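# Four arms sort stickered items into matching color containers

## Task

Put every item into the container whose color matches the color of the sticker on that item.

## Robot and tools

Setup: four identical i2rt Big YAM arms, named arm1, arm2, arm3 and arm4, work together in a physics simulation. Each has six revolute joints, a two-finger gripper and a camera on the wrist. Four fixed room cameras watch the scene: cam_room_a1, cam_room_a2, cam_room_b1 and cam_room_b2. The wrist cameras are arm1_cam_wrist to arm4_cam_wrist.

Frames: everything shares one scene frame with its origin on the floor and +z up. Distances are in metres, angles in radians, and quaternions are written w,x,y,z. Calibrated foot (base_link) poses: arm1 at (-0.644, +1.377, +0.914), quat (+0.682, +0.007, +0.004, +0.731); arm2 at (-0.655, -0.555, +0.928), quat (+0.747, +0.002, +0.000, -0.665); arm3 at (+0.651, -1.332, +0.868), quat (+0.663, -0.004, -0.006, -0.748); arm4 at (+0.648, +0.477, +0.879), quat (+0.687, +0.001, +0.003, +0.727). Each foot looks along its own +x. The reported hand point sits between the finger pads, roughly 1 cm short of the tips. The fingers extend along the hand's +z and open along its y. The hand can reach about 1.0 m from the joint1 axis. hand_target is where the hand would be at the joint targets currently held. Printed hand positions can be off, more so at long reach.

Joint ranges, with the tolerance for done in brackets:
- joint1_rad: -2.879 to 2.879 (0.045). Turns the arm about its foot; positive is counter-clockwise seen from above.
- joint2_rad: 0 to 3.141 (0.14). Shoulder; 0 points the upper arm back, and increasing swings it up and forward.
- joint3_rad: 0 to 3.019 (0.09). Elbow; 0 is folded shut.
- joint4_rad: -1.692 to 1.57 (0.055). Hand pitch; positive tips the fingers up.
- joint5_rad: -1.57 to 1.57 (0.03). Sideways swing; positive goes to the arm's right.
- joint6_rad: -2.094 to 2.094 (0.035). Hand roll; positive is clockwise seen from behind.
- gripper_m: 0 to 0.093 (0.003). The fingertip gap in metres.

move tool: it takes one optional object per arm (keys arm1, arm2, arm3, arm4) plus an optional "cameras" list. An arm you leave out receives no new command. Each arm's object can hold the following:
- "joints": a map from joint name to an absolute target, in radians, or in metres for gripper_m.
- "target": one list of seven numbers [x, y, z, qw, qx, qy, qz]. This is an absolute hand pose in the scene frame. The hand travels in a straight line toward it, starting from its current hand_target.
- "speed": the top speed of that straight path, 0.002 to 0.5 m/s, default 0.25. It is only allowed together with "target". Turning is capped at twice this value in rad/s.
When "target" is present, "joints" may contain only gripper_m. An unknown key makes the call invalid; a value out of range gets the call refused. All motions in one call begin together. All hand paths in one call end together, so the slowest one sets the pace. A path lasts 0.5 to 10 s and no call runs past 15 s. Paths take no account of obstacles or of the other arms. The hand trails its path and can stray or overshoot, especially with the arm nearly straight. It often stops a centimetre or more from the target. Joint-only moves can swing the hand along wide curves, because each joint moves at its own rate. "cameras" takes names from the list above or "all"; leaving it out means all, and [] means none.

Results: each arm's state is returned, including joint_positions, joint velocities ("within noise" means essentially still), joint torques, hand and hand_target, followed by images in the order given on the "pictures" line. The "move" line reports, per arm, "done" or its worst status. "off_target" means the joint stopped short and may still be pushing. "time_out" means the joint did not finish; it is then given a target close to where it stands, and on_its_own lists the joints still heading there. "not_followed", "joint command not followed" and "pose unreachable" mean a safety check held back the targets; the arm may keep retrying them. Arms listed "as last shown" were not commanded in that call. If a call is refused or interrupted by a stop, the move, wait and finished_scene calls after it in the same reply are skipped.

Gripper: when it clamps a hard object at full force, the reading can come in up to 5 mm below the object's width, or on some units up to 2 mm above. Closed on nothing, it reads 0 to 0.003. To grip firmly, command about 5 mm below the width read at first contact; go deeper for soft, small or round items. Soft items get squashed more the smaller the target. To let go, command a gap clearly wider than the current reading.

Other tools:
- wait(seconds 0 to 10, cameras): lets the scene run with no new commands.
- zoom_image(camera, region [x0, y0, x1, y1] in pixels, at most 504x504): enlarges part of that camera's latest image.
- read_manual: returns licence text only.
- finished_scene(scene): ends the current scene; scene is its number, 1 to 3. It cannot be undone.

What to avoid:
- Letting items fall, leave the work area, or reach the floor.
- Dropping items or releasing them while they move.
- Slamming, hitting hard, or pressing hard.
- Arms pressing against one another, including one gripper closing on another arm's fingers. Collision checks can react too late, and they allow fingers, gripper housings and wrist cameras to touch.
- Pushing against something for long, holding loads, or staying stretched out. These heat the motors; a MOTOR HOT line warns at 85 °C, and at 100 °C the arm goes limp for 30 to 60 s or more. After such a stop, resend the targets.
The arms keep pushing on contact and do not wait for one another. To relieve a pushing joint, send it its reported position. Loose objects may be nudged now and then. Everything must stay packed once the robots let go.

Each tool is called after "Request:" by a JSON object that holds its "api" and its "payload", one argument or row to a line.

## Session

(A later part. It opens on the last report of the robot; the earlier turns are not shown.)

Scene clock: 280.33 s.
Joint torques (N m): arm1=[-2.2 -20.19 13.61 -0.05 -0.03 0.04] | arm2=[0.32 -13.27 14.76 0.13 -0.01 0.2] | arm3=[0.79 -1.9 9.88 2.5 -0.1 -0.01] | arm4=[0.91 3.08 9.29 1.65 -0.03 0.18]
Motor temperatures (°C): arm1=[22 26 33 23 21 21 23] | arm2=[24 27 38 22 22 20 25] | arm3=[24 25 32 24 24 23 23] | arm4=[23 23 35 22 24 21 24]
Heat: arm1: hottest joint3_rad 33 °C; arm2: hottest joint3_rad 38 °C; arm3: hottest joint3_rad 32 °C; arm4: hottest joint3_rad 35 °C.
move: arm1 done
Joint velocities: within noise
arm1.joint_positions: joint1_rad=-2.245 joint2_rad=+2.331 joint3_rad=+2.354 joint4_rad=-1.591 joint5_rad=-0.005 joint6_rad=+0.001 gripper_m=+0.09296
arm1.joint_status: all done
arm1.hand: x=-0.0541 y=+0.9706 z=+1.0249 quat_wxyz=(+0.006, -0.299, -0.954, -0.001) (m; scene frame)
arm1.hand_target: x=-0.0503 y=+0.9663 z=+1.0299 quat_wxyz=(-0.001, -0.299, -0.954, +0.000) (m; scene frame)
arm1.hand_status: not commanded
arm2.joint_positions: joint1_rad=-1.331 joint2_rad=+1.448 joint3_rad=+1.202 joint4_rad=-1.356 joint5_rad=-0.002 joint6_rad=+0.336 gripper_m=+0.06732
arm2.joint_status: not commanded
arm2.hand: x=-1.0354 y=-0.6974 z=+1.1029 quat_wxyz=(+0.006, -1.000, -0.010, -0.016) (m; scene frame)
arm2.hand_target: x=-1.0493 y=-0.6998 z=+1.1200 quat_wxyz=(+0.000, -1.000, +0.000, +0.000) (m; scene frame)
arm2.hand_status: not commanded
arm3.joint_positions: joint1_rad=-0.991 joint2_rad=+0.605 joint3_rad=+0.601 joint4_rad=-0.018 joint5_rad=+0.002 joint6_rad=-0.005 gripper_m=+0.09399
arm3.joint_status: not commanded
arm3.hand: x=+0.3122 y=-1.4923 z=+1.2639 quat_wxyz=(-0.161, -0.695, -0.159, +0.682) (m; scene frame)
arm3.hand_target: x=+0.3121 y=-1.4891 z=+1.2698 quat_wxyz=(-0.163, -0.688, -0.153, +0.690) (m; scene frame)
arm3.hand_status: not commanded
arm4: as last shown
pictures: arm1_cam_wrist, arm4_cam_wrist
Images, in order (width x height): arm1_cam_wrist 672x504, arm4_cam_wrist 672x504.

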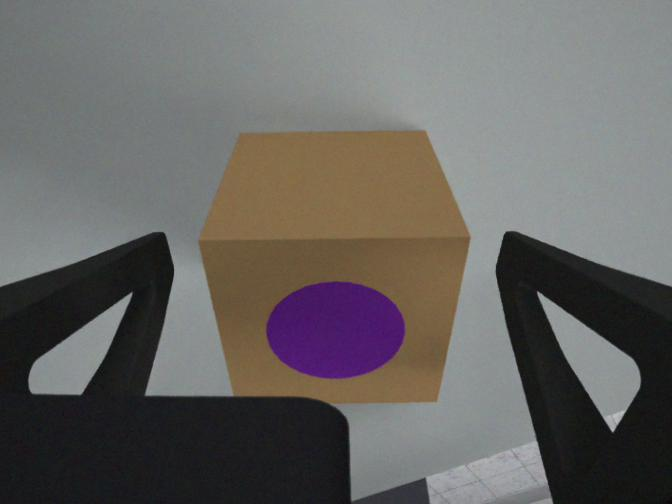

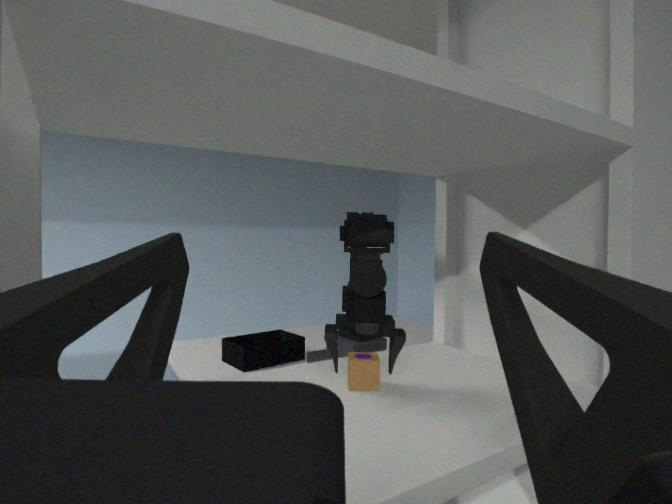

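Request:
{"api": "move", "payload": {
  "arm1": {"target":[-0.06,0.975,1.065,0,0.299,0.954,0],"speed":0.1},
  "cameras": []
}}

Request:
{"api": "move", "payload": {
  "arm1": {"target":[-0.33,1.16,1.12,0,0.299,0.954,0]},
  "cameras": ["arm1_cam_wrist","arm4_cam_wrist"]
}}

Scene clock: 287.10 s.
Joint torques (N m): arm1=[-1.85 -25 12.75 -0.13 0.02 0.06] | arm2=[0.26 -13.39 14.78 0.12 -0.01 0.2] | arm3=[0.85 -1.9 9.83 2.5 -0.1 -0.01] | arm4=[0.38 2.84 9.31 1.63 -0.02 0.17]
Motor temperatures (°C): arm1=[22 27 34 23 21 21 22] | arm2=[24 27 39 22 22 20 25] | arm3=[24 25 32 24 24 23 23] | arm4=[23 23 35 22 24 21 24]
Heat: arm1: hottest joint3_rad 34 °C; arm2: hottest joint3_rad 39 °C; arm3: hottest joint3_rad 32 °C; arm4: hottest joint3_rad 35 °C.
move: arm1 off_target
Joint velocities: within noise
arm1.joint_positions: joint1_rad=-2.245 joint2_rad=+2.323 joint3_rad=+2.354 joint4_rad=-1.638 joint5_rad=-0.005 joint6_rad=+0.001 gripper_m=+0.09296
arm1.joint_status: not commanded
arm1.hand: x=-0.0635 y=+0.9772 z=+1.0307 quat_wxyz=(+0.024, -0.299, -0.954, -0.007) (m; scene frame)
arm1.hand_target: x=-0.0606 y=+0.9755 z=+1.0647 quat_wxyz=(+0.000, -0.299, -0.954, +0.000) (m; scene frame)
arm1.hand_status: off_target (0.035 m and 2.9 deg from the pose sent, 0.041 m and 0.6 deg at the start)
arm2, arm3, arm4: as last shown
pictures: none
No camera images: "cameras" was empty.

Scene clock: 289.00 s.
Joint torques (N m): arm1=[-2.43 -7.88 10.35 0.21 -0.03 -0.01] | arm2=[0.32 -13.33 14.76 0.13 -0.01 0.2] | arm3=[0.73 -1.96 9.83 2.51 -0.11 -0.01] | arm4=[0.5 3.02 9.36 1.62 0 0.18]
Motor temperatures (°C): arm1=[22 27 34 23 21 21 22] | arm2=[24 27 39 22 22 20 25] | arm3=[24 25 32 24 24 23 23] | arm4=[23 23 35 22 24 21 24]
Heat: arm1: hottest joint3_rad 34 °C; arm2: hottest joint3_rad 39 °C; arm3: hottest joint3_rad 32 °C; arm4: hottest joint3_rad 35 °C.
move: arm1 done
Joint velocities: within noise
arm1.joint_positions: joint1_rad=-2.245 joint2_rad=+1.327 joint3_rad=+1.177 joint4_rad=-1.399 joint5_rad=-0.005 joint6_rad=+0.001 gripper_m=+0.09296
arm1.joint_status: not commanded
arm1.hand: x=-0.3284 y=+1.1612 z=+1.1200 quat_wxyz=(-0.003, -0.299, -0.954, +0.002) (m; scene frame)
arm1.hand_target: x=-0.3300 y=+1.1600 z=+1.1200 quat_wxyz=(+0.000, -0.299, -0.954, +0.000) (m; scene frame)
arm1.hand_status: done (0.002 m and 0.4 deg from the pose sent, 0.335 m and 2.9 deg at the start)
arm2, arm3: as last shown
arm4.joint_positions: joint1_rad=+0.943 joint2_rad=+0.219 joint3_rad=+0.108 joint4_rad=+0.734 joint5_rad=+0.003 joint6_rad=-0.014 gripper_m=+0.09399
arm4.joint_status: not commanded
arm4.hand: x=+0.4428 y=+0.6128 z=+1.2599 quat_wxyz=(-0.256, +0.437, -0.129, -0.853) (m; scene frame)
arm4.hand_target: x=+0.4449 y=+0.6117 z=+1.2630 quat_wxyz=(-0.252, +0.429, -0.129, -0.857) (m; scene frame)
arm4.hand_status: not commanded
pictures: arm1_cam_wrist, arm4_cam_wrist
Images, in order (width x height): arm1_cam_wrist 672x504, arm4_cam_wrist 672x504.

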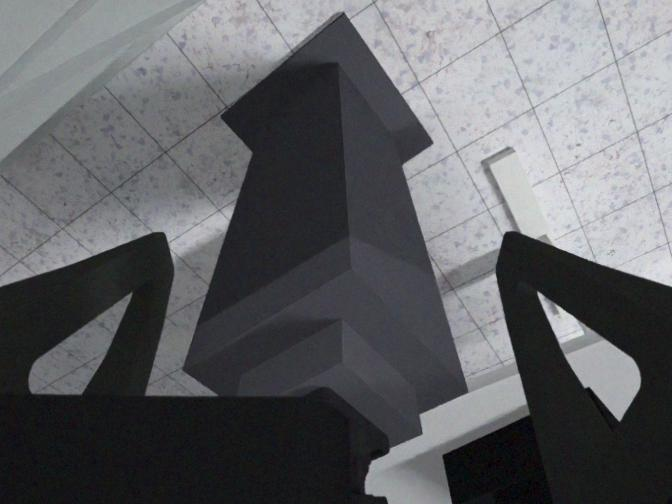

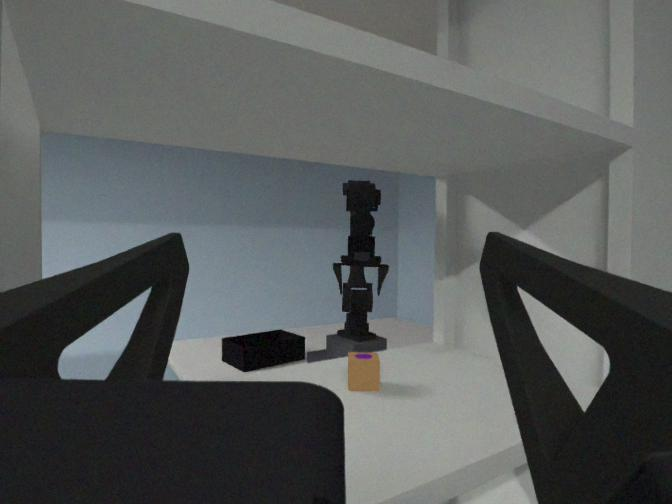

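Request:
{"api": "move", "payload": {
  "arm4": {"target":[0.30,0.72,1.14,0.1267,-0.8646,0.2718,0.4032]},
  "arm2": {"joints":{"joint1_rad":0.9,"joint2_rad":1.0,"joint3_rad":1.03,"joint4_rad":-1.6}},
  "cameras": ["arm4_cam_wrist"]
}}

Request:
{"api": "move", "payload": {
  "arm4": {"target":[0.04,0.905,1.09,0.1267,-0.8646,0.2718,0.4032]},
  "cameras": ["arm4_cam_wrist","cam_room_a2"]
}}

Scene clock: 304.90 s.
Joint torques (N m): arm1=[-2.2 -7.36 10.44 0.21 -0.01 0.01] | arm2=[0.91 -5.83 10.22 0.25 0.08 0.18] | arm3=[0.79 -2.08 9.84 2.45 -0.1 -0.02] | arm4=[0.09 -5.07 13.27 0.73 0.22 0.14]
Motor temperatures (°C): arm1=[22 27 34 23 21 21 22] | arm2=[24 27 38 22 22 20 25] | arm3=[24 25 32 24 24 23 23] | arm4=[23 22 36 22 24 21 24]
Heat: arm1: hottest joint3_rad 34 °C; arm2: hottest joint3_rad 38 °C; arm3: hottest joint3_rad 32 °C; arm4: hottest joint3_rad 36 °C.
move: arm2 done; arm4 off_target
Joint velocities: within noise
arm1, arm3: as last shown
arm2.joint_positions: joint1_rad=+0.898 joint2_rad=+0.995 joint3_rad=+1.041 joint4_rad=-1.588 joint5_rad=-0.004 joint6_rad=+0.338 gripper_m=+0.06733
arm2.joint_status: all done
arm2.hand: x=-0.4336 y=-0.6938 z=+1.1851 quat_wxyz=(-0.015, -0.432, -0.902, -0.002) (m; scene frame)
arm2.hand_target: x=-0.4376 y=-0.6910 z=+1.1797 quat_wxyz=(-0.001, -0.437, -0.900, -0.003) (m; scene frame)
arm2.hand_status: not commanded
arm4.joint_positions: joint1_rad=+0.923 joint2_rad=+0.946 joint3_rad=+0.741 joint4_rad=-0.529 joint5_rad=+0.007 joint6_rad=-0.011 gripper_m=+0.09399
arm4.joint_status: not commanded
arm4.hand: x=+0.3078 y=+0.7090 z=+1.1148 quat_wxyz=(-0.121, +0.874, -0.264, -0.389) (m; scene frame)
arm4.hand_target: x=+0.3010 y=+0.7192 z=+1.1399 quat_wxyz=(-0.127, +0.864, -0.272, -0.403) (m; scene frame)
arm4.hand_status: off_target (0.029 m and 2.3 deg from the pose sent, 0.215 m and 75.8 deg at the start)
pictures: arm4_cam_wrist
Images, in order (width x height): arm4_cam_wrist 672x504.

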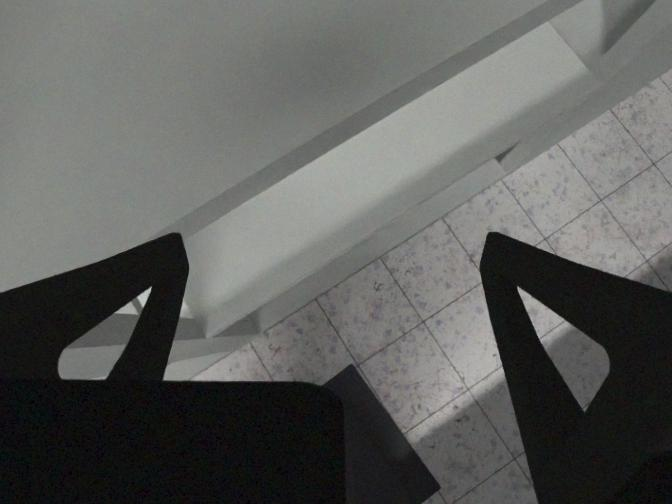

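Scene clock: 306.80 s.
Joint torques (N m): arm1=[-1.85 -7.18 10.48 0.09 -0.03 0] | arm2=[0.85 -5.83 10.18 0.23 0.08 0.18] | arm3=[0.62 -1.96 9.88 2.55 -0.11 0.01] | arm4=[-0.09 -19.37 12.92 0.8 -0.03 0.1]
Motor temperatures (°C): arm1=[22 27 34 23 21 21 22] | arm2=[24 27 38 22 22 20 25] | arm3=[24 25 32 24 24 23 23] | arm4=[23 23 36 22 24 21 24]
Heat: arm1: hottest joint3_rad 34 °C; arm2: hottest joint3_rad 38 °C; arm3: hottest joint3_rad 32 °C; arm4: hottest joint3_rad 36 °C.
move: arm4 off_target
Joint velocities: within noise
arm1, arm2, arm3: as last shown
arm4.joint_positions: joint1_rad=+0.913 joint2_rad=+1.821 joint3_rad=+1.497 joint4_rad=-0.396 joint5_rad=+0.006 joint6_rad=-0.011 gripper_m=+0.09399
arm4.joint_status: not commanded
arm4.hand: x=+0.0489 y=+0.8912 z=+1.0773 quat_wxyz=(-0.125, +0.870, -0.267, -0.394) (m; scene frame)
arm4.hand_target: x=+0.0410 y=+0.9044 z=+1.0900 quat_wxyz=(-0.127, +0.864, -0.272, -0.404) (m; scene frame)
arm4.hand_status: off_target (0.021 m and 1.3 deg from the pose sent, 0.333 m and 2.3 deg at the start)
pictures: arm4_cam_wrist, cam_room_a2
Images, in order (width x height): arm4_cam_wrist 672x504, cam_room_a2 672x504.

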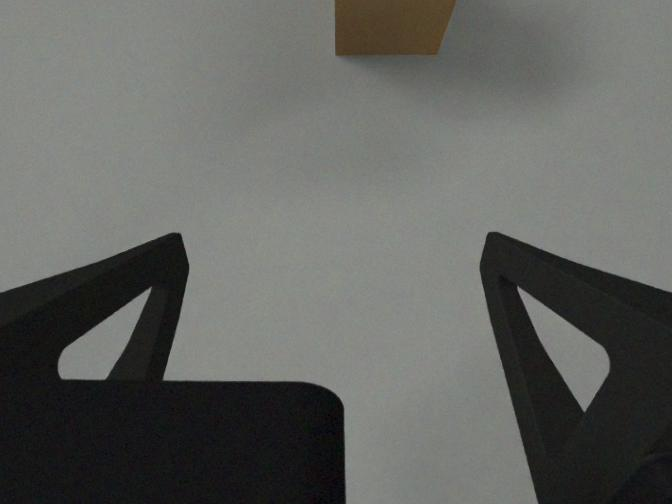

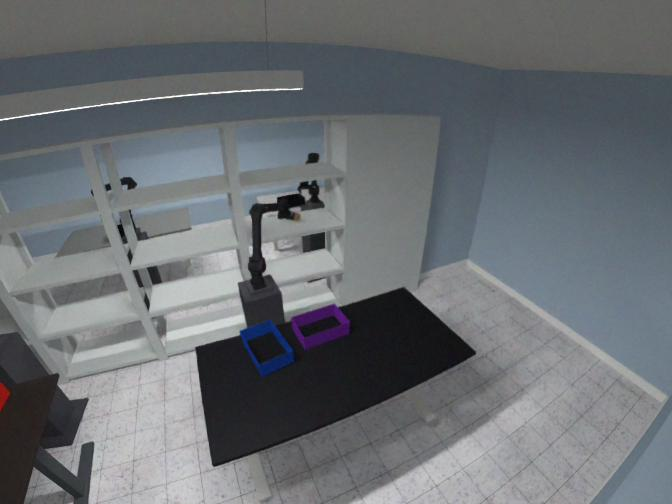

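Request:
{"api": "move", "payload": {
  "arm4": {"target":[0.008,0.953,1.104,0.1267,-0.8646,0.2718,0.4032],"speed":0.15},
  "cameras": ["arm4_cam_wrist"]
}}

Scene clock: 319.60 s.
Joint torques (N m): arm1=[-2.02 -7.36 10.67 0.12 -0.03 -0.01] | arm2=[0.85 -5.77 10.19 0.25 0.09 0.19] | arm3=[0.67 -2.02 9.85 2.48 -0.1 0] | arm4=[0.67 -20.6 13.26 0.85 -0.08 -0.06]
Motor temperatures (°C): arm1=[22 26 34 23 21 21 22] | arm2=[24 26 35 22 22 20 25] | arm3=[24 25 32 24 24 23 23] | arm4=[23 23 37 22 24 21 24]
Heat: arm1: hottest joint3_rad 34 °C; arm2: hottest joint3_rad 35 °C; arm3: hottest joint3_rad 32 °C; arm4: hottest joint3_rad 37 °C.
move: arm4 off_target
Joint velocities: within noise
arm1, arm2, arm3: as last shown
arm4.joint_positions: joint1_rad=+0.875 joint2_rad=+1.942 joint3_rad=+1.736 joint4_rad=-0.502 joint5_rad=-0.018 joint6_rad=-0.013 gripper_m=+0.09399
arm4.joint_status: not commanded
arm4.hand: x=+0.0191 y=+0.9434 z=+1.1009 quat_wxyz=(-0.124, +0.865, -0.277, -0.400) (m; scene frame)
arm4.hand_target: x=+0.0088 y=+0.9525 z=+1.1039 quat_wxyz=(-0.127, +0.864, -0.272, -0.404) (m; scene frame)
arm4.hand_status: off_target (0.015 m and 0.8 deg from the pose sent, 0.079 m and 1.3 deg at the start)
pictures: arm4_cam_wrist
Images, in order (width x height): arm4_cam_wrist 672x504.

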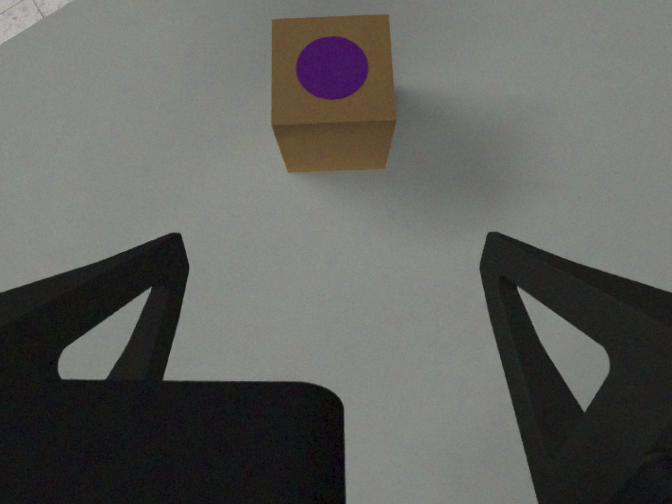

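Request:
{"api": "move", "payload": {
  "arm4": {"target":[-0.064,1.003,1.030,0.1267,-0.8646,0.2718,0.4032],"speed":0.12},
  "cameras": ["arm4_cam_wrist"]
}}

Scene clock: 328.57 s.
Joint torques (N m): arm1=[-2.55 -7.24 10.44 0.16 -0.04 -0.01] | arm2=[0.79 -5.77 10.19 0.24 0.08 0.18] | arm3=[0.62 -1.9 9.87 2.5 -0.1 0] | arm4=[1.03 -24.7 13.35 0.83 0.05 -0.04]
Motor temperatures (°C): arm1=[22 26 34 23 21 21 22] | arm2=[24 26 34 22 22 20 25] | arm3=[24 25 32 24 24 23 23] | arm4=[23 23 39 22 24 21 24]
Heat: arm1: hottest joint3_rad 34 °C; arm2: hottest joint3_rad 34 °C; arm3: hottest joint3_rad 32 °C; arm4: hottest joint3_rad 39 °C.
move: arm4 off_target
Joint velocities: within noise
arm1, arm2, arm3: as last shown
arm4.joint_positions: joint1_rad=+0.875 joint2_rad=+2.245 joint3_rad=+2.048 joint4_rad=-0.512 joint5_rad=-0.018 joint6_rad=-0.013 gripper_m=+0.09399
arm4.joint_status: not commanded
arm4.hand: x=-0.0529 y=+0.9965 z=+1.0299 quat_wxyz=(-0.124, +0.865, -0.277, -0.400) (m; scene frame)
arm4.hand_target: x=-0.0631 y=+1.0024 z=+1.0300 quat_wxyz=(-0.127, +0.864, -0.272, -0.404) (m; scene frame)
arm4.hand_status: off_target (0.013 m and 0.8 deg from the pose sent, 0.124 m and 0.8 deg at the start)
pictures: arm4_cam_wrist
Images, in order (width x height): arm4_cam_wrist 672x504.

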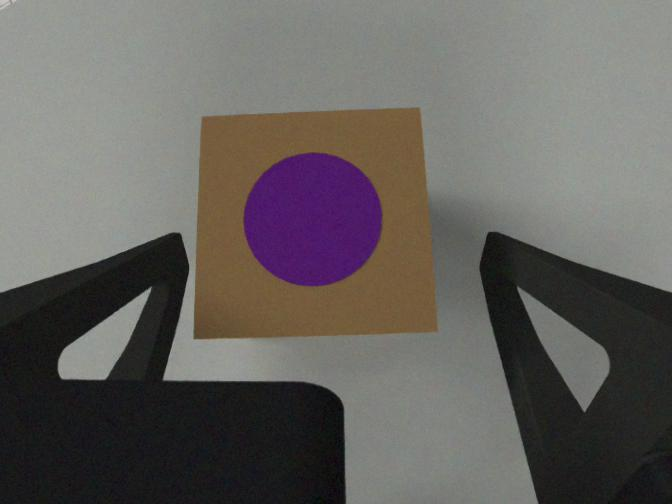

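Request:
{"api": "move", "payload": {
  "arm4": {"target":[-0.076,1.005,1.026,0.1267,-0.8646,0.2718,0.4032],"speed":0.12},
  "cameras": []
}}

Request:
{"api": "move", "payload": {
  "arm4": {"joints":{"gripper_m":0.03}},
  "cameras": ["arm4_cam_wrist"]
}}

Scene clock: 333.53 s.
Joint torques (N m): arm1=[-1.79 -7.47 10.41 0.1 -0.01 0] | arm2=[0.97 -5.71 10.18 0.25 0.09 0.18] | arm3=[0.56 -2.08 9.83 2.54 -0.1 -0.01] | arm4=[1.67 -24.64 13.67 0.75 0.21 0]
Motor temperatures (°C): arm1=[22 26 34 23 21 21 22] | arm2=[24 26 34 22 22 20 25] | arm3=[24 25 32 24 24 23 23] | arm4=[23 24 40 22 24 21 24]
Heat: arm1: hottest joint3_rad 34 °C; arm2: hottest joint3_rad 34 °C; arm3: hottest joint3_rad 32 °C; arm4: hottest joint3_rad 40 °C.
move: arm4 off_target
Joint velocities: within noise
arm1, arm2, arm3: as last shown
arm4.joint_positions: joint1_rad=+0.875 joint2_rad=+2.277 joint3_rad=+2.106 joint4_rad=-0.532 joint5_rad=-0.017 joint6_rad=-0.013 gripper_m=+0.09399
arm4.joint_status: not commanded
arm4.hand: x=-0.0614 y=+1.0031 z=+1.0306 quat_wxyz=(-0.125, +0.864, -0.277, -0.402) (m; scene frame)
arm4.hand_target: x=-0.0750 y=+1.0043 z=+1.0262 quat_wxyz=(-0.127, +0.864, -0.272, -0.404) (m; scene frame)
arm4.hand_status: off_target (0.015 m and 0.7 deg from the pose sent, 0.025 m and 0.8 deg at the start)
pictures: none
No camera images: "cameras" was empty.

Scene clock: 334.17 s.
Joint torques (N m): arm1=[-2.08 -7.53 10.48 0.13 -0.02 -0.04] | arm2=[1.03 -5.71 10.21 0.24 0.08 0.19] | arm3=[0.79 -2.14 9.87 2.5 -0.1 0] | arm4=[1.55 -25.29 13.55 0.76 0.16 0.04]
Motor temperatures (°C): arm1=[22 26 34 23 21 21 22] | arm2=[24 26 34 22 22 20 25] | arm3=[24 25 32 24 24 23 23] | arm4=[23 24 40 22 24 21 24]
Heat: arm1: hottest joint3_rad 34 °C; arm2: hottest joint3_rad 34 °C; arm3: hottest joint3_rad 32 °C; arm4: hottest joint3_rad 40 °C.
move: arm4 off_target
Joint velocities: within noise
arm1, arm2: as last shown
arm3.joint_positions: joint1_rad=-0.991 joint2_rad=+0.605 joint3_rad=+0.601 joint4_rad=-0.018 joint5_rad=+0.002 joint6_rad=-0.005 gripper_m=+0.09399
arm3.joint_status: not commanded
arm3.hand: x=+0.3122 y=-1.4923 z=+1.2639 quat_wxyz=(-0.161, -0.695, -0.159, +0.682) (m; scene frame)
arm3.hand_target: x=+0.3121 y=-1.4891 z=+1.2698 quat_wxyz=(-0.163, -0.688, -0.153, +0.690) (m; scene frame)
arm3.hand_status: not commanded
arm4.joint_positions: joint1_rad=+0.875 joint2_rad=+2.278 joint3_rad=+2.106 joint4_rad=-0.532 joint5_rad=-0.015 joint6_rad=-0.013 gripper_m=+0.05316
arm4.joint_status: gripper_m off_target (ended at +0.05318, target +0.03000)
arm4.hand: x=-0.0615 y=+1.0031 z=+1.0305 quat_wxyz=(-0.126, +0.864, -0.277, -0.402) (m; scene frame)
arm4.hand_target: x=-0.0750 y=+1.0043 z=+1.0259 quat_wxyz=(-0.127, +0.864, -0.272, -0.404) (m; scene frame)
arm4.hand_status: not commanded
pictures: arm4_cam_wrist
Images, in order (width x height): arm4_cam_wrist 672x504.

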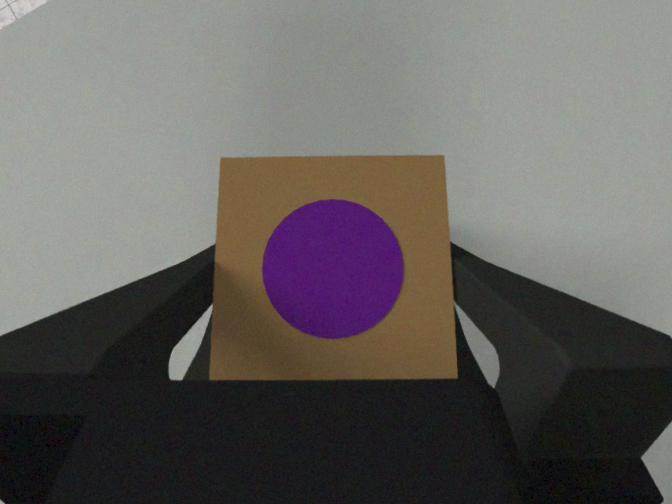

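Request:
{"api": "move", "payload": {
  "arm4": {"target":[-0.06,1.0,1.10,0.1267,-0.8646,0.2718,0.4032],"speed":0.15},
  "cameras": []
}}

Request:
{"api": "move", "payload": {
  "arm4": {"target":[0.33,0.705,1.15,0.1267,-0.8646,0.2718,0.4032]},
  "cameras": ["arm4_cam_wrist","cam_room_a2"]
}}

Scene clock: 352.93 s.
Joint torques (N m): arm1=[-2.08 -7.53 10.37 0.31 -0.08 -0.03] | arm2=[0.97 -5.77 10.21 0.27 0.08 0.18] | arm3=[0.79 -2.08 9.89 2.55 -0.1 0] | arm4=[1.32 -29.8 13.83 0.79 -0.02 -0.06]
Motor temperatures (°C): arm1=[21 26 34 23 21 21 22] | arm2=[24 26 33 22 22 20 25] | arm3=[24 25 32 24 24 23 23] | arm4=[23 25 42 22 24 21 25]
Heat: arm1: hottest joint3_rad 34 °C; arm2: hottest joint3_rad 33 °C; arm3: hottest joint3_rad 32 °C; arm4: hottest joint3_rad 42 °C.
move: arm4 off_target
Joint velocities: within noise
arm1, arm2, arm3: as last shown
arm4.joint_positions: joint1_rad=+0.875 joint2_rad=+2.251 joint3_rad=+2.141 joint4_rad=-0.662 joint5_rad=-0.015 joint6_rad=-0.013 gripper_m=+0.05316
arm4.joint_status: not commanded
arm4.hand: x=-0.0498 y=+0.9945 z=+1.0498 quat_wxyz=(-0.116, +0.877, -0.282, -0.373) (m; scene frame)
arm4.hand_target: x=-0.0576 y=+0.9983 z=+1.1001 quat_wxyz=(-0.127, +0.864, -0.272, -0.404) (m; scene frame)
arm4.hand_status: off_target (0.052 m and 4.1 deg from the pose sent, 0.070 m and 0.7 deg at the start)
pictures: none
No camera images: "cameras" was empty.

Scene clock: 355.53 s.
Joint torques (N m): arm1=[-2.02 -6.83 10.45 0.21 -0.03 -0.06] | arm2=[0.85 -5.83 10.21 0.25 0.08 0.18] | arm3=[0.67 -2.02 9.85 2.47 -0.1 -0.01] | arm4=[1.85 -4.01 9.61 0.9 0.22 0.11]
Motor temperatures (°C): arm1=[21 26 34 23 21 21 22] | arm2=[24 26 33 22 22 20 25] | arm3=[24 25 32 24 24 23 23] | arm4=[23 25 41 22 24 21 25]
Heat: arm1: hottest joint3_rad 34 °C; arm2: hottest joint3_rad 33 °C; arm3: hottest joint3_rad 32 °C; arm4: hottest joint3_rad 41 °C.
move: arm4 done
Joint velocities: within noise
arm1.joint_positions: joint1_rad=-2.245 joint2_rad=+1.327 joint3_rad=+1.177 joint4_rad=-1.399 joint5_rad=-0.005 joint6_rad=+0.001 gripper_m=+0.09296
arm1.joint_status: not commanded
arm1.hand: x=-0.3284 y=+1.1612 z=+1.1200 quat_wxyz=(-0.003, -0.299, -0.954, +0.002) (m; scene frame)
arm1.hand_target: x=-0.3300 y=+1.1600 z=+1.1200 quat_wxyz=(+0.000, -0.299, -0.954, +0.000) (m; scene frame)
arm1.hand_status: not commanded
arm2, arm3: as last shown
arm4.joint_positions: joint1_rad=+0.887 joint2_rad=+0.843 joint3_rad=+0.767 joint4_rad=-0.609 joint5_rad=-0.007 joint6_rad=-0.013 gripper_m=+0.05317
arm4.joint_status: not commanded
arm4.hand: x=+0.3315 y=+0.7078 z=+1.1539 quat_wxyz=(-0.130, +0.861, -0.273, -0.410) (m; scene frame)
arm4.hand_target: x=+0.3301 y=+0.7051 z=+1.1501 quat_wxyz=(-0.127, +0.865, -0.272, -0.403) (m; scene frame)
arm4.hand_status: done (0.005 m and 0.9 deg from the pose sent, 0.488 m and 4.1 deg at the start)
pictures: arm4_cam_wrist, cam_room_a2
Images, in order (width x height): arm4_cam_wrist 672x504, cam_room_a2 672x504.

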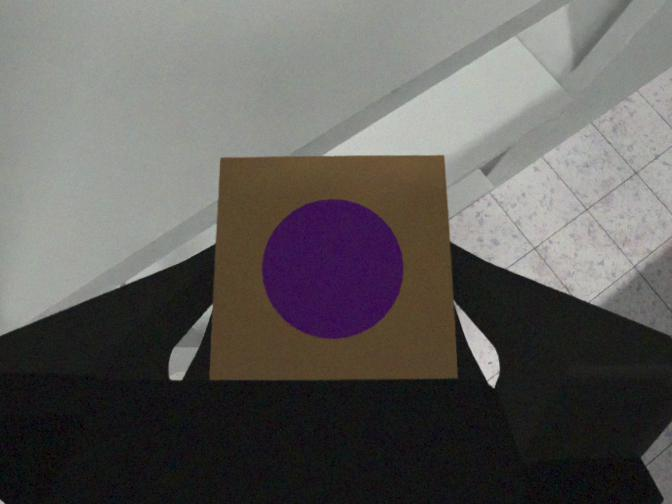

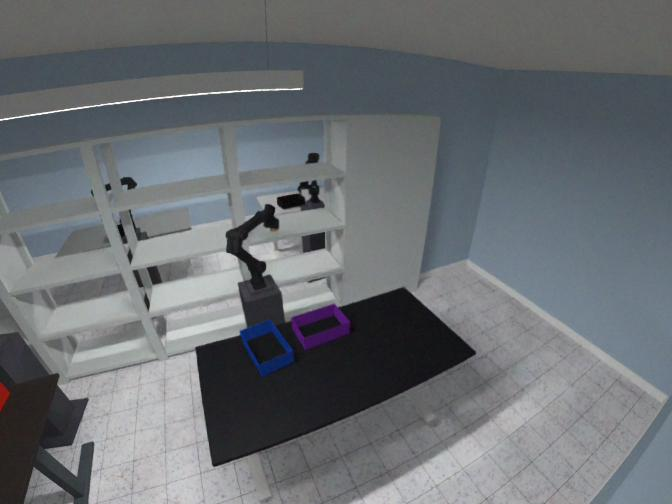

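Request:
{"api": "move", "payload": {
  "arm4": {"joints":{"joint1_rad":-1.02,"joint2_rad":1.1,"joint3_rad":0.9,"joint4_rad":-0.5}},
  "arm2": {"joints":{"joint1_rad":2.12,"joint2_rad":1.27,"joint3_rad":1.05,"joint4_rad":-1.36,"joint6_rad":0}},
  "cameras": ["arm4_cam_wrist","arm2_cam_wrist","cam_room_a2"]
}}

Scene clock: 365.97 s.
Joint torques (N m): arm1=[-2.55 -7.82 10.33 0.12 -0.02 0] | arm2=[31.21 -11.4 11.45 0.79 0.12 -0.07] | arm3=[0.67 -2.02 9.85 2.52 -0.11 0] | arm4=[0.62 -8.88 12.19 1.73 0.02 0.06]
Motor temperatures (°C): arm1=[21 26 34 23 21 21 22] | arm2=[25 25 33 22 22 20 25] | arm3=[24 25 32 24 24 23 23] | arm4=[23 25 40 22 24 21 26]
Heat: arm1: hottest joint3_rad 34 °C; arm2: hottest joint3_rad 33 °C; arm3: hottest joint3_rad 32 °C; arm4: hottest joint3_rad 40 °C.
move: arm2 time_out; arm4 done
Joint velocities: within noise
arm1, arm3: as last shown
arm2.joint_positions: joint1_rad=+1.582 joint2_rad=+1.280 joint3_rad=+1.041 joint4_rad=-1.364 joint5_rad=-0.006 joint6_rad=+0.014 gripper_m=+0.06736
arm2.joint_status: joint1_rad time_out (moved +0.685 of +1.222); the others done
arm2.on_its_own: joint1_rad reads +1.582 and still pushes toward +1.963 since a time_out (your +2.120 is given up)
arm2.hand: x=-0.3169 y=-0.5116 z=+1.1055 quat_wxyz=(+0.015, +0.057, -0.998, -0.003) (m; scene frame)
arm2.hand_target: x=-0.3542 y=-0.3879 z=+1.1124 quat_wxyz=(+0.004, +0.252, -0.968, -0.001) (m; scene frame)
arm2.hand_status: not commanded
arm4.joint_positions: joint1_rad=-1.022 joint2_rad=+1.107 joint3_rad=+0.856 joint4_rad=-0.513 joint5_rad=-0.001 joint6_rad=-0.013 gripper_m=+0.05321
arm4.joint_status: all done
arm4.hand: x=+1.0280 y=+0.7403 z=+1.1110 quat_wxyz=(-0.373, +0.281, -0.877, -0.114) (m; scene frame)
arm4.hand_target: x=+1.0375 y=+0.7483 z=+1.1408 quat_wxyz=(-0.400, +0.277, -0.865, -0.125) (m; scene frame)
arm4.hand_status: not commanded
pictures: arm2_cam_wrist, arm4_cam_wrist, cam_room_a2
Images, in order (width x height): arm2_cam_wrist 672x504, arm4_cam_wrist 672x504, cam_room_a2 672x504.

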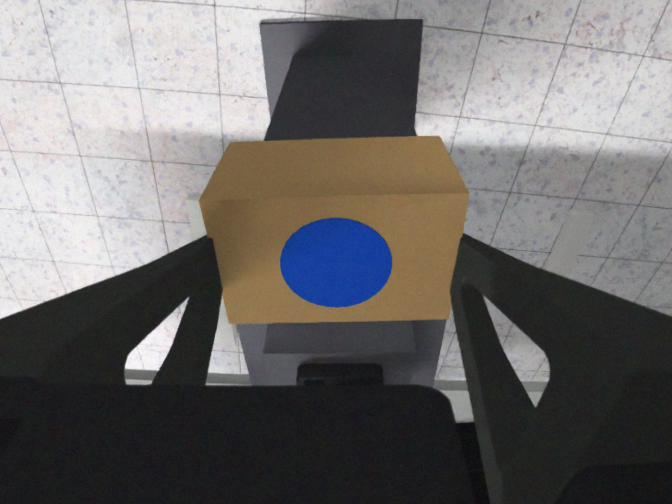

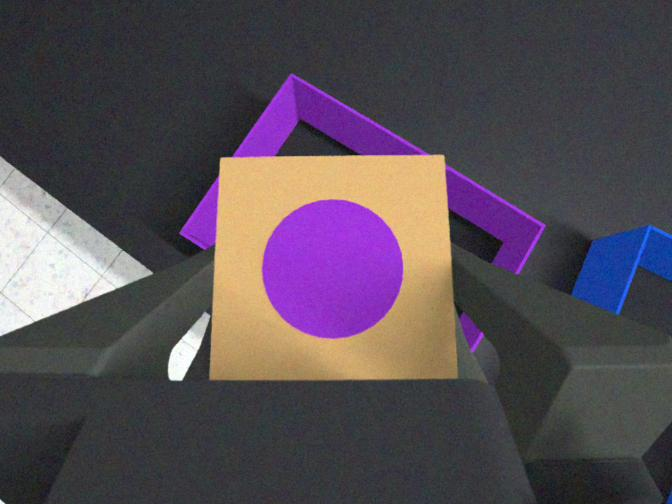

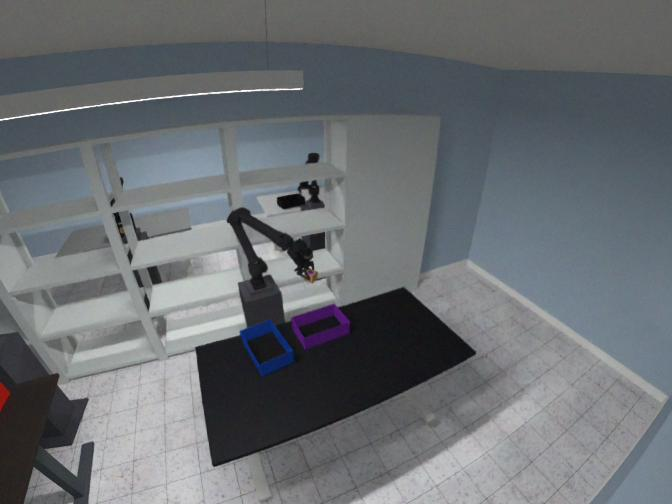

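Request:
{"api": "move", "payload": {
  "arm2": {"joints":{"joint1_rad":1.35}},
  "cameras": ["arm2_cam_wrist","cam_room_b1"]
}}

Scene clock: 369.97 s.
Joint torques (N m): arm1=[-2.67 -7 10.45 0.16 -0.01 -0.03] | arm2=[1.55 -11.58 11.44 0.81 -0.04 -0.05] | arm3=[0.67 -1.9 9.88 2.5 -0.09 -0.01] | arm4=[0.73 -8.94 12.38 1.69 0 0.09]
Motor temperatures (°C): arm1=[21 26 34 23 21 21 22] | arm2=[25 26 33 22 22 20 25] | arm3=[24 25 32 24 24 23 23] | arm4=[23 25 39 22 24 21 26]
Heat: arm1: hottest joint3_rad 34 °C; arm2: hottest joint3_rad 33 °C; arm3: hottest joint3_rad 32 °C; arm4: hottest joint3_rad 39 °C.
move: arm2 done
Joint velocities: within noise
arm1, arm3, arm4: as last shown
arm2.joint_positions: joint1_rad=+1.341 joint2_rad=+1.280 joint3_rad=+1.041 joint4_rad=-1.364 joint5_rad=-0.002 joint6_rad=+0.012 gripper_m=+0.06736
arm2.joint_status: all done
arm2.hand: x=-0.3162 y=-0.5944 z=+1.1052 quat_wxyz=(+0.015, -0.062, -0.998, -0.004) (m; scene frame)
arm2.hand_target: x=-0.3124 y=-0.5917 z=+1.1118 quat_wxyz=(+0.004, -0.052, -0.999, -0.003) (m; scene frame)
arm2.hand_status: not commanded
pictures: arm2_cam_wrist, cam_room_b1
Images, in order (width x height): arm2_cam_wrist 672x504, cam_room_b1 672x504.

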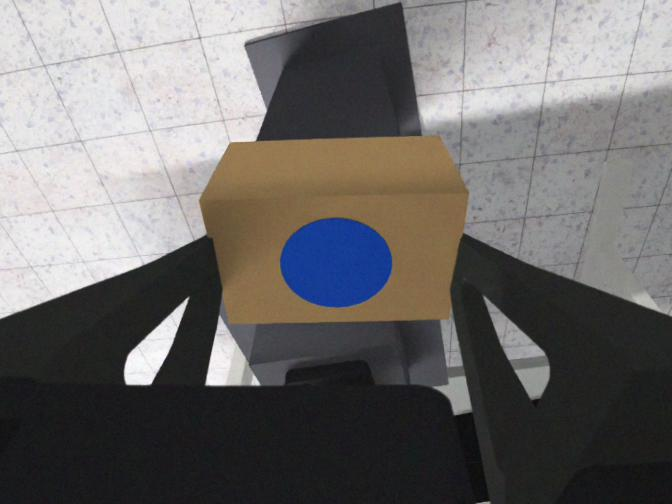

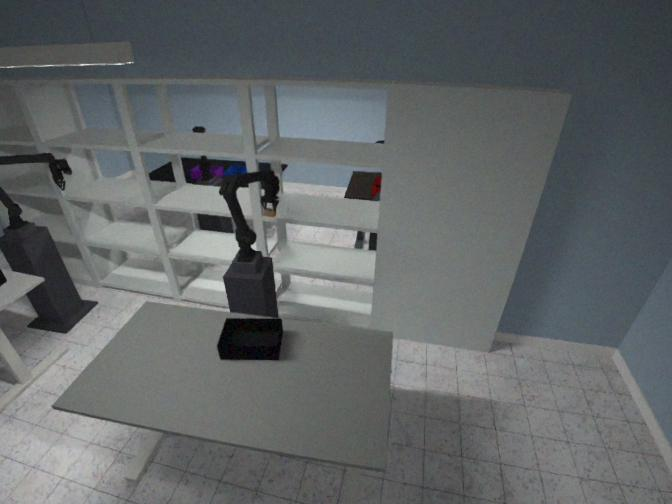

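Request:
{"api": "move", "payload": {
  "arm4": {"target":[1.10,0.767,0.90,0.3283,-0.2632,0.9024,0.0958],"speed":0.2},
  "arm2": {"joints":{"joint2_rad":0.75,"joint3_rad":0.9,"joint4_rad":-1.6}},
  "cameras": ["arm4_cam_wrist"]
}}

Request:
{"api": "move", "payload": {
  "arm4": {"target":[1.10,0.767,0.80,0.3283,-0.2632,0.9024,0.0958],"speed":0.15},
  "arm2": {"joints":{"joint1_rad":2.12}},
  "cameras": ["arm4_cam_wrist","arm2_cam_wrist","cam_room_a2","cam_room_b1"]
}}

Scene clock: 386.87 s.
Joint torques (N m): arm1=[-2.43 -7.24 10.47 0.31 -0.03 0] | arm2=[1.49 -2.08 11.08 0.68 -0.02 -0.05] | arm3=[0.79 -2.02 9.88 2.52 -0.09 0] | arm4=[0.26 -14.27 7.75 1.63 0.2 0.17]
Motor temperatures (°C): arm1=[21 25 34 23 21 21 22] | arm2=[25 26 33 22 22 20 25] | arm3=[24 25 32 24 24 23 23] | arm4=[23 25 39 22 24 21 26]
Heat: arm1: hottest joint3_rad 34 °C; arm2: hottest joint3_rad 33 °C; arm3: hottest joint3_rad 32 °C; arm4: hottest joint3_rad 39 °C.
move: arm2 done; arm4 off_target
Joint velocities: within noise
arm1, arm3: as last shown
arm2.joint_positions: joint1_rad=+1.341 joint2_rad=+0.744 joint3_rad=+0.901 joint4_rad=-1.591 joint5_rad=-0.002 joint6_rad=+0.012 gripper_m=+0.06736
arm2.joint_status: all done
arm2.hand: x=-0.4568 y=-0.5787 z=+1.1815 quat_wxyz=(-0.069, -0.062, -0.996, +0.001) (m; scene frame)
arm2.hand_target: x=-0.4583 y=-0.5767 z=+1.1798 quat_wxyz=(-0.061, -0.052, -0.997, +0.000) (m; scene frame)
arm2.hand_status: not commanded
arm4.joint_positions: joint1_rad=-1.048 joint2_rad=+1.669 joint3_rad=+0.794 joint4_rad=-0.029 joint5_rad=-0.001 joint6_rad=-0.011 gripper_m=+0.05321
arm4.joint_status: not commanded
arm4.hand: x=+1.0861 y=+0.7639 z=+0.8905 quat_wxyz=(-0.311, +0.275, -0.905, -0.092) (m; scene frame)
arm4.hand_target: x=+1.0997 y=+0.7667 z=+0.9003 quat_wxyz=(-0.328, +0.263, -0.902, -0.096) (m; scene frame)
arm4.hand_status: off_target (0.017 m and 2.5 deg from the pose sent, 0.225 m and 6.5 deg at the start)
pictures: arm4_cam_wrist
Images, in order (width x height): arm4_cam_wrist 672x504.

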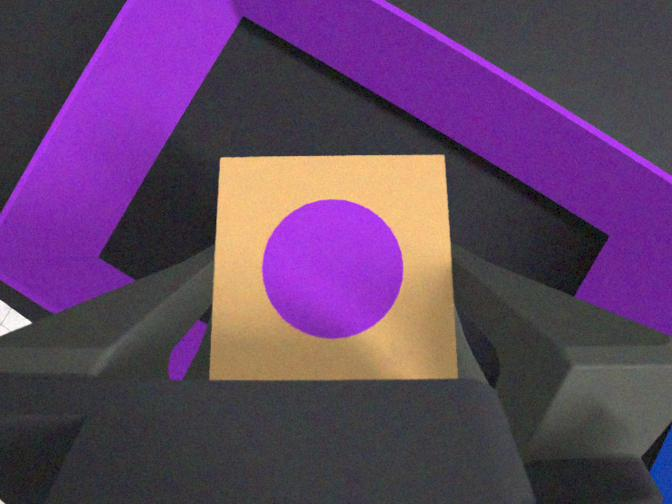

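Scene clock: 388.23 s.
Joint torques (N m): arm1=[-2.14 -7.41 10.5 0.06 -0.01 -0.01] | arm2=[1.14 -2.08 11.08 0.62 -0.01 -0.05] | arm3=[0.73 -2.08 9.88 2.48 -0.1 -0.01] | arm4=[0.21 -15.33 4.6 1.69 0.19 0.14]
Motor temperatures (°C): arm1=[21 25 34 23 21 21 22] | arm2=[25 26 33 22 22 20 25] | arm3=[24 25 32 24 24 23 23] | arm4=[23 25 38 22 24 21 26]
Heat: arm1: hottest joint3_rad 34 °C; arm2: hottest joint3_rad 33 °C; arm3: hottest joint3_rad 32 °C; arm4: hottest joint3_rad 38 °C.
move: arm2 done; arm4 done
Joint velocities: within noise
arm1, arm3: as last shown
arm2.joint_positions: joint1_rad=+2.115 joint2_rad=+0.744 joint3_rad=+0.901 joint4_rad=-1.591 joint5_rad=-0.003 joint6_rad=+0.012 gripper_m=+0.06736
arm2.joint_status: all done
arm2.hand: x=-0.4977 y=-0.4333 z=+1.1819 quat_wxyz=(-0.065, +0.318, -0.945, -0.025) (m; scene frame)
arm2.hand_target: x=-0.4996 y=-0.4336 z=+1.1801 quat_wxyz=(-0.058, +0.326, -0.943, -0.022) (m; scene frame)
arm2.hand_status: not commanded
arm4.joint_positions: joint1_rad=-1.048 joint2_rad=+1.926 joint3_rad=+0.788 joint4_rad=+0.260 joint5_rad=-0.001 joint6_rad=-0.011 gripper_m=+0.05321
arm4.joint_status: not commanded
arm4.hand: x=+1.0949 y=+0.7696 z=+0.8018 quat_wxyz=(-0.323, +0.274, -0.901, -0.095) (m; scene frame)
arm4.hand_target: x=+1.1000 y=+0.7669 z=+0.8001 quat_wxyz=(-0.328, +0.263, -0.902, -0.096) (m; scene frame)
arm4.hand_status: done (0.006 m and 1.4 deg from the pose sent, 0.092 m and 2.5 deg at the start)
pictures: arm2_cam_wrist, arm4_cam_wrist, cam_room_a2, cam_room_b1
Images, in order (width x height): arm2_cam_wrist 672x504, arm4_cam_wrist 672x504, cam_room_a2 672x504, cam_room_b1 672x504.

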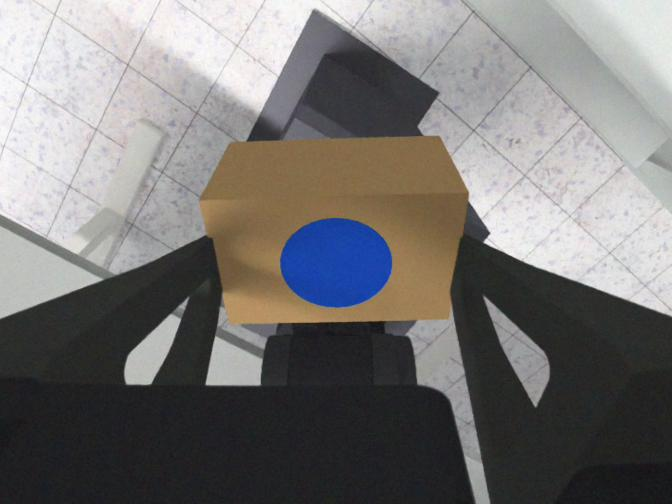

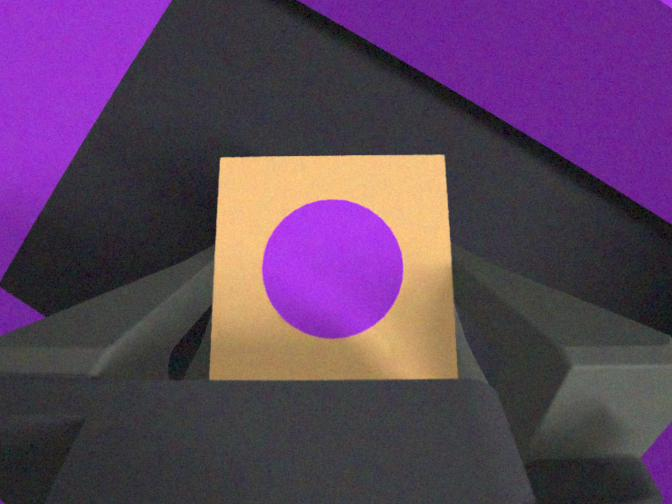

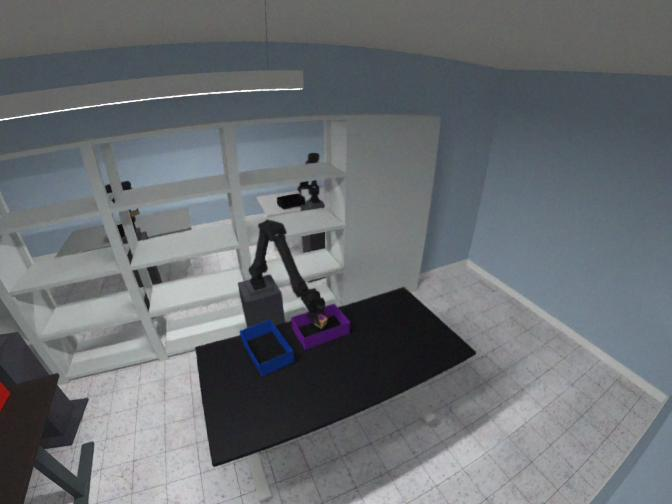

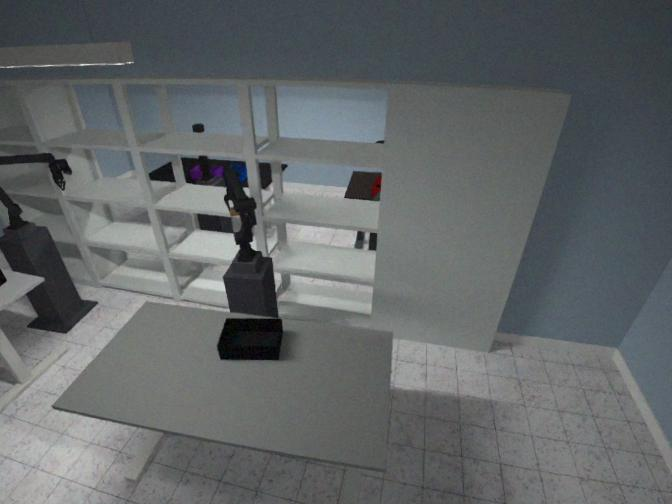

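Request:
{"api": "move", "payload": {
  "arm4": {"target":[1.10,0.767,0.757,0.3283,-0.2632,0.9024,0.0958],"speed":0.1},
  "arm2": {"target":[-0.40,-0.354,1.12,0,-0.329,0.944,0]},
  "cameras": ["arm4_cam_wrist","arm2_cam_wrist"]
}}

Request:
{"api": "move", "payload": {
  "arm4": {"target":[1.10,0.767,0.738,0.3283,-0.2632,0.9024,0.0958],"speed":0.05},
  "cameras": ["arm4_cam_wrist"]
}}

Scene clock: 394.43 s.
Joint torques (N m): arm1=[-2.78 -7.3 10.48 0.14 -0.03 -0.01] | arm2=[1.38 -8.94 15.36 0.84 0.14 -0.04] | arm3=[0.67 -1.96 9.84 2.5 -0.11 0.01] | arm4=[0.56 -14.97 4.68 1.69 0.16 0.15]
Motor temperatures (°C): arm1=[21 25 34 23 21 21 22] | arm2=[25 25 33 22 22 20 25] | arm3=[24 25 32 24 24 23 23] | arm4=[23 25 37 22 24 21 26]
Heat: arm1: hottest joint3_rad 34 °C; arm2: hottest joint3_rad 33 °C; arm3: hottest joint3_rad 32 °C; arm4: hottest joint3_rad 37 °C.
move: arm2 off_target; arm4 done
Joint velocities: within noise
arm1, arm3: as last shown
arm2.joint_positions: joint1_rad=+2.116 joint2_rad=+1.204 joint3_rad=+0.959 joint4_rad=-1.393 joint5_rad=-0.002 joint6_rad=+0.012 gripper_m=+0.06736
arm2.joint_status: not commanded
arm2.hand: x=-0.4160 y=-0.3693 z=+1.0996 quat_wxyz=(+0.030, +0.319, -0.947, +0.009) (m; scene frame)
arm2.hand_target: x=-0.4011 y=-0.3548 z=+1.1203 quat_wxyz=(+0.000, +0.329, -0.944, +0.000) (m; scene frame)
arm2.hand_status: off_target (0.030 m and 3.8 deg from the pose sent, 0.140 m and 8.1 deg at the start)
arm4.joint_positions: joint1_rad=-1.051 joint2_rad=+2.040 joint3_rad=+0.789 joint4_rad=+0.373 joint5_rad=+0.000 joint6_rad=-0.008 gripper_m=+0.05321
arm4.joint_status: not commanded
arm4.hand: x=+1.0924 y=+0.7658 z=+0.7614 quat_wxyz=(-0.323, +0.271, -0.902, -0.094) (m; scene frame)
arm4.hand_target: x=+1.0997 y=+0.7669 z=+0.7571 quat_wxyz=(-0.328, +0.263, -0.902, -0.096) (m; scene frame)
arm4.hand_status: done (0.009 m and 1.1 deg from the pose sent, 0.045 m and 1.4 deg at the start)
pictures: arm2_cam_wrist, arm4_cam_wrist
Images, in order (width x height): arm2_cam_wrist 672x504, arm4_cam_wrist 672x504.

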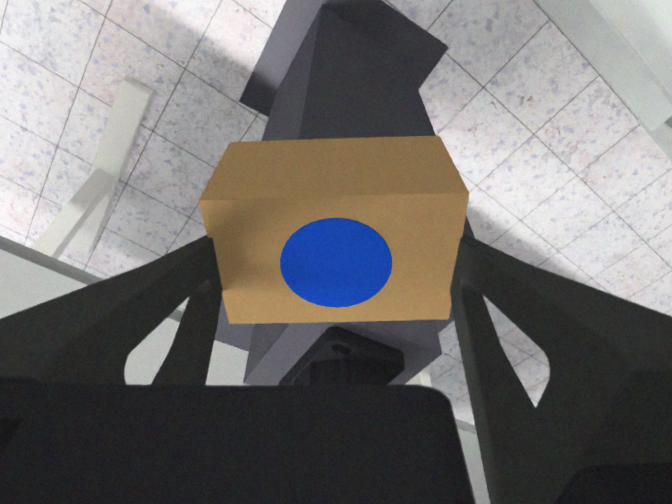

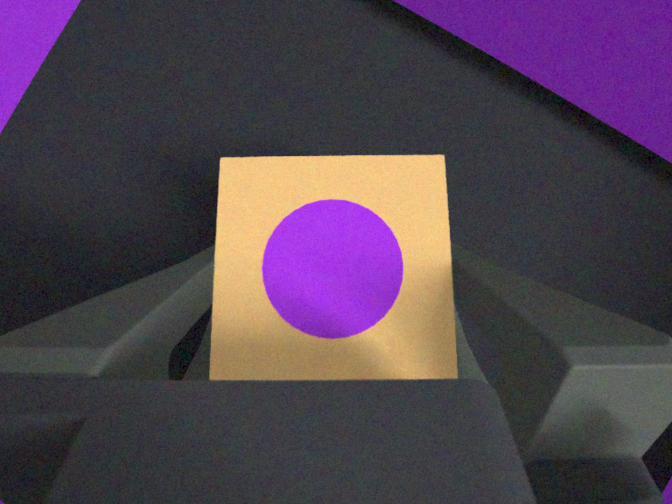

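Scene clock: 395.40 s.
Joint torques (N m): arm1=[-2.37 -7.18 10.36 0.28 -0.05 0] | arm2=[1.44 -9.05 15.39 0.85 0.13 -0.04] | arm3=[0.62 -1.96 9.87 2.52 -0.1 0.01] | arm4=[0.32 -12.92 4.64 1.4 0.15 0.13]
Motor temperatures (°C): arm1=[21 25 34 23 21 21 22] | arm2=[25 25 33 22 22 20 25] | arm3=[24 25 32 24 24 23 23] | arm4=[23 25 37 22 24 21 26]
Heat: arm1: hottest joint3_rad 34 °C; arm2: hottest joint3_rad 33 °C; arm3: hottest joint3_rad 32 °C; arm4: hottest joint3_rad 37 °C.
move: arm4 off_target
Joint velocities: within noise
arm1, arm2: as last shown
arm3.joint_positions: joint1_rad=-0.991 joint2_rad=+0.605 joint3_rad=+0.601 joint4_rad=-0.018 joint5_rad=+0.002 joint6_rad=-0.005 gripper_m=+0.09399
arm3.joint_status: not commanded
arm3.hand: x=+0.3122 y=-1.4923 z=+1.2639 quat_wxyz=(-0.161, -0.695, -0.159, +0.682) (m; scene frame)
arm3.hand_target: x=+0.3121 y=-1.4891 z=+1.2698 quat_wxyz=(-0.163, -0.688, -0.153, +0.690) (m; scene frame)
arm3.hand_status: not commanded
arm4.joint_positions: joint1_rad=-1.051 joint2_rad=+2.074 joint3_rad=+0.798 joint4_rad=+0.429 joint5_rad=+0.000 joint6_rad=-0.007 gripper_m=+0.05321
arm4.joint_status: not commanded
arm4.hand: x=+1.0986 y=+0.7696 z=+0.7559 quat_wxyz=(-0.338, +0.269, -0.897, -0.098) (m; scene frame)
arm4.hand_target: x=+1.0994 y=+0.7666 z=+0.7386 quat_wxyz=(-0.328, +0.263, -0.902, -0.096) (m; scene frame)
arm4.hand_status: off_target (0.018 m and 1.5 deg from the pose sent, 0.025 m and 1.1 deg at the start)
pictures: arm4_cam_wrist
Images, in order (width x height): arm4_cam_wrist 672x504.

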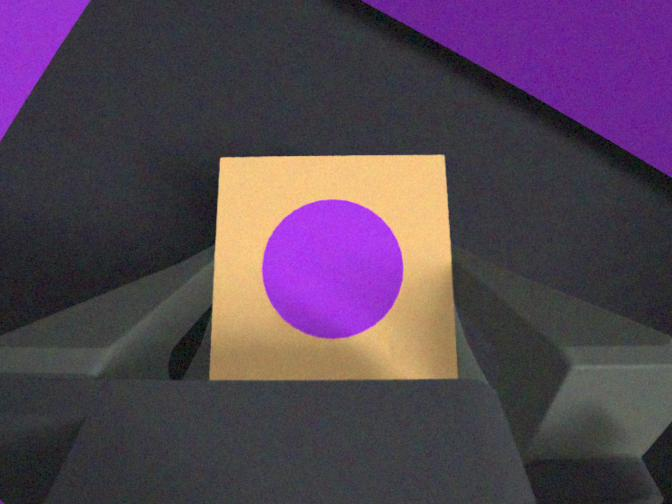

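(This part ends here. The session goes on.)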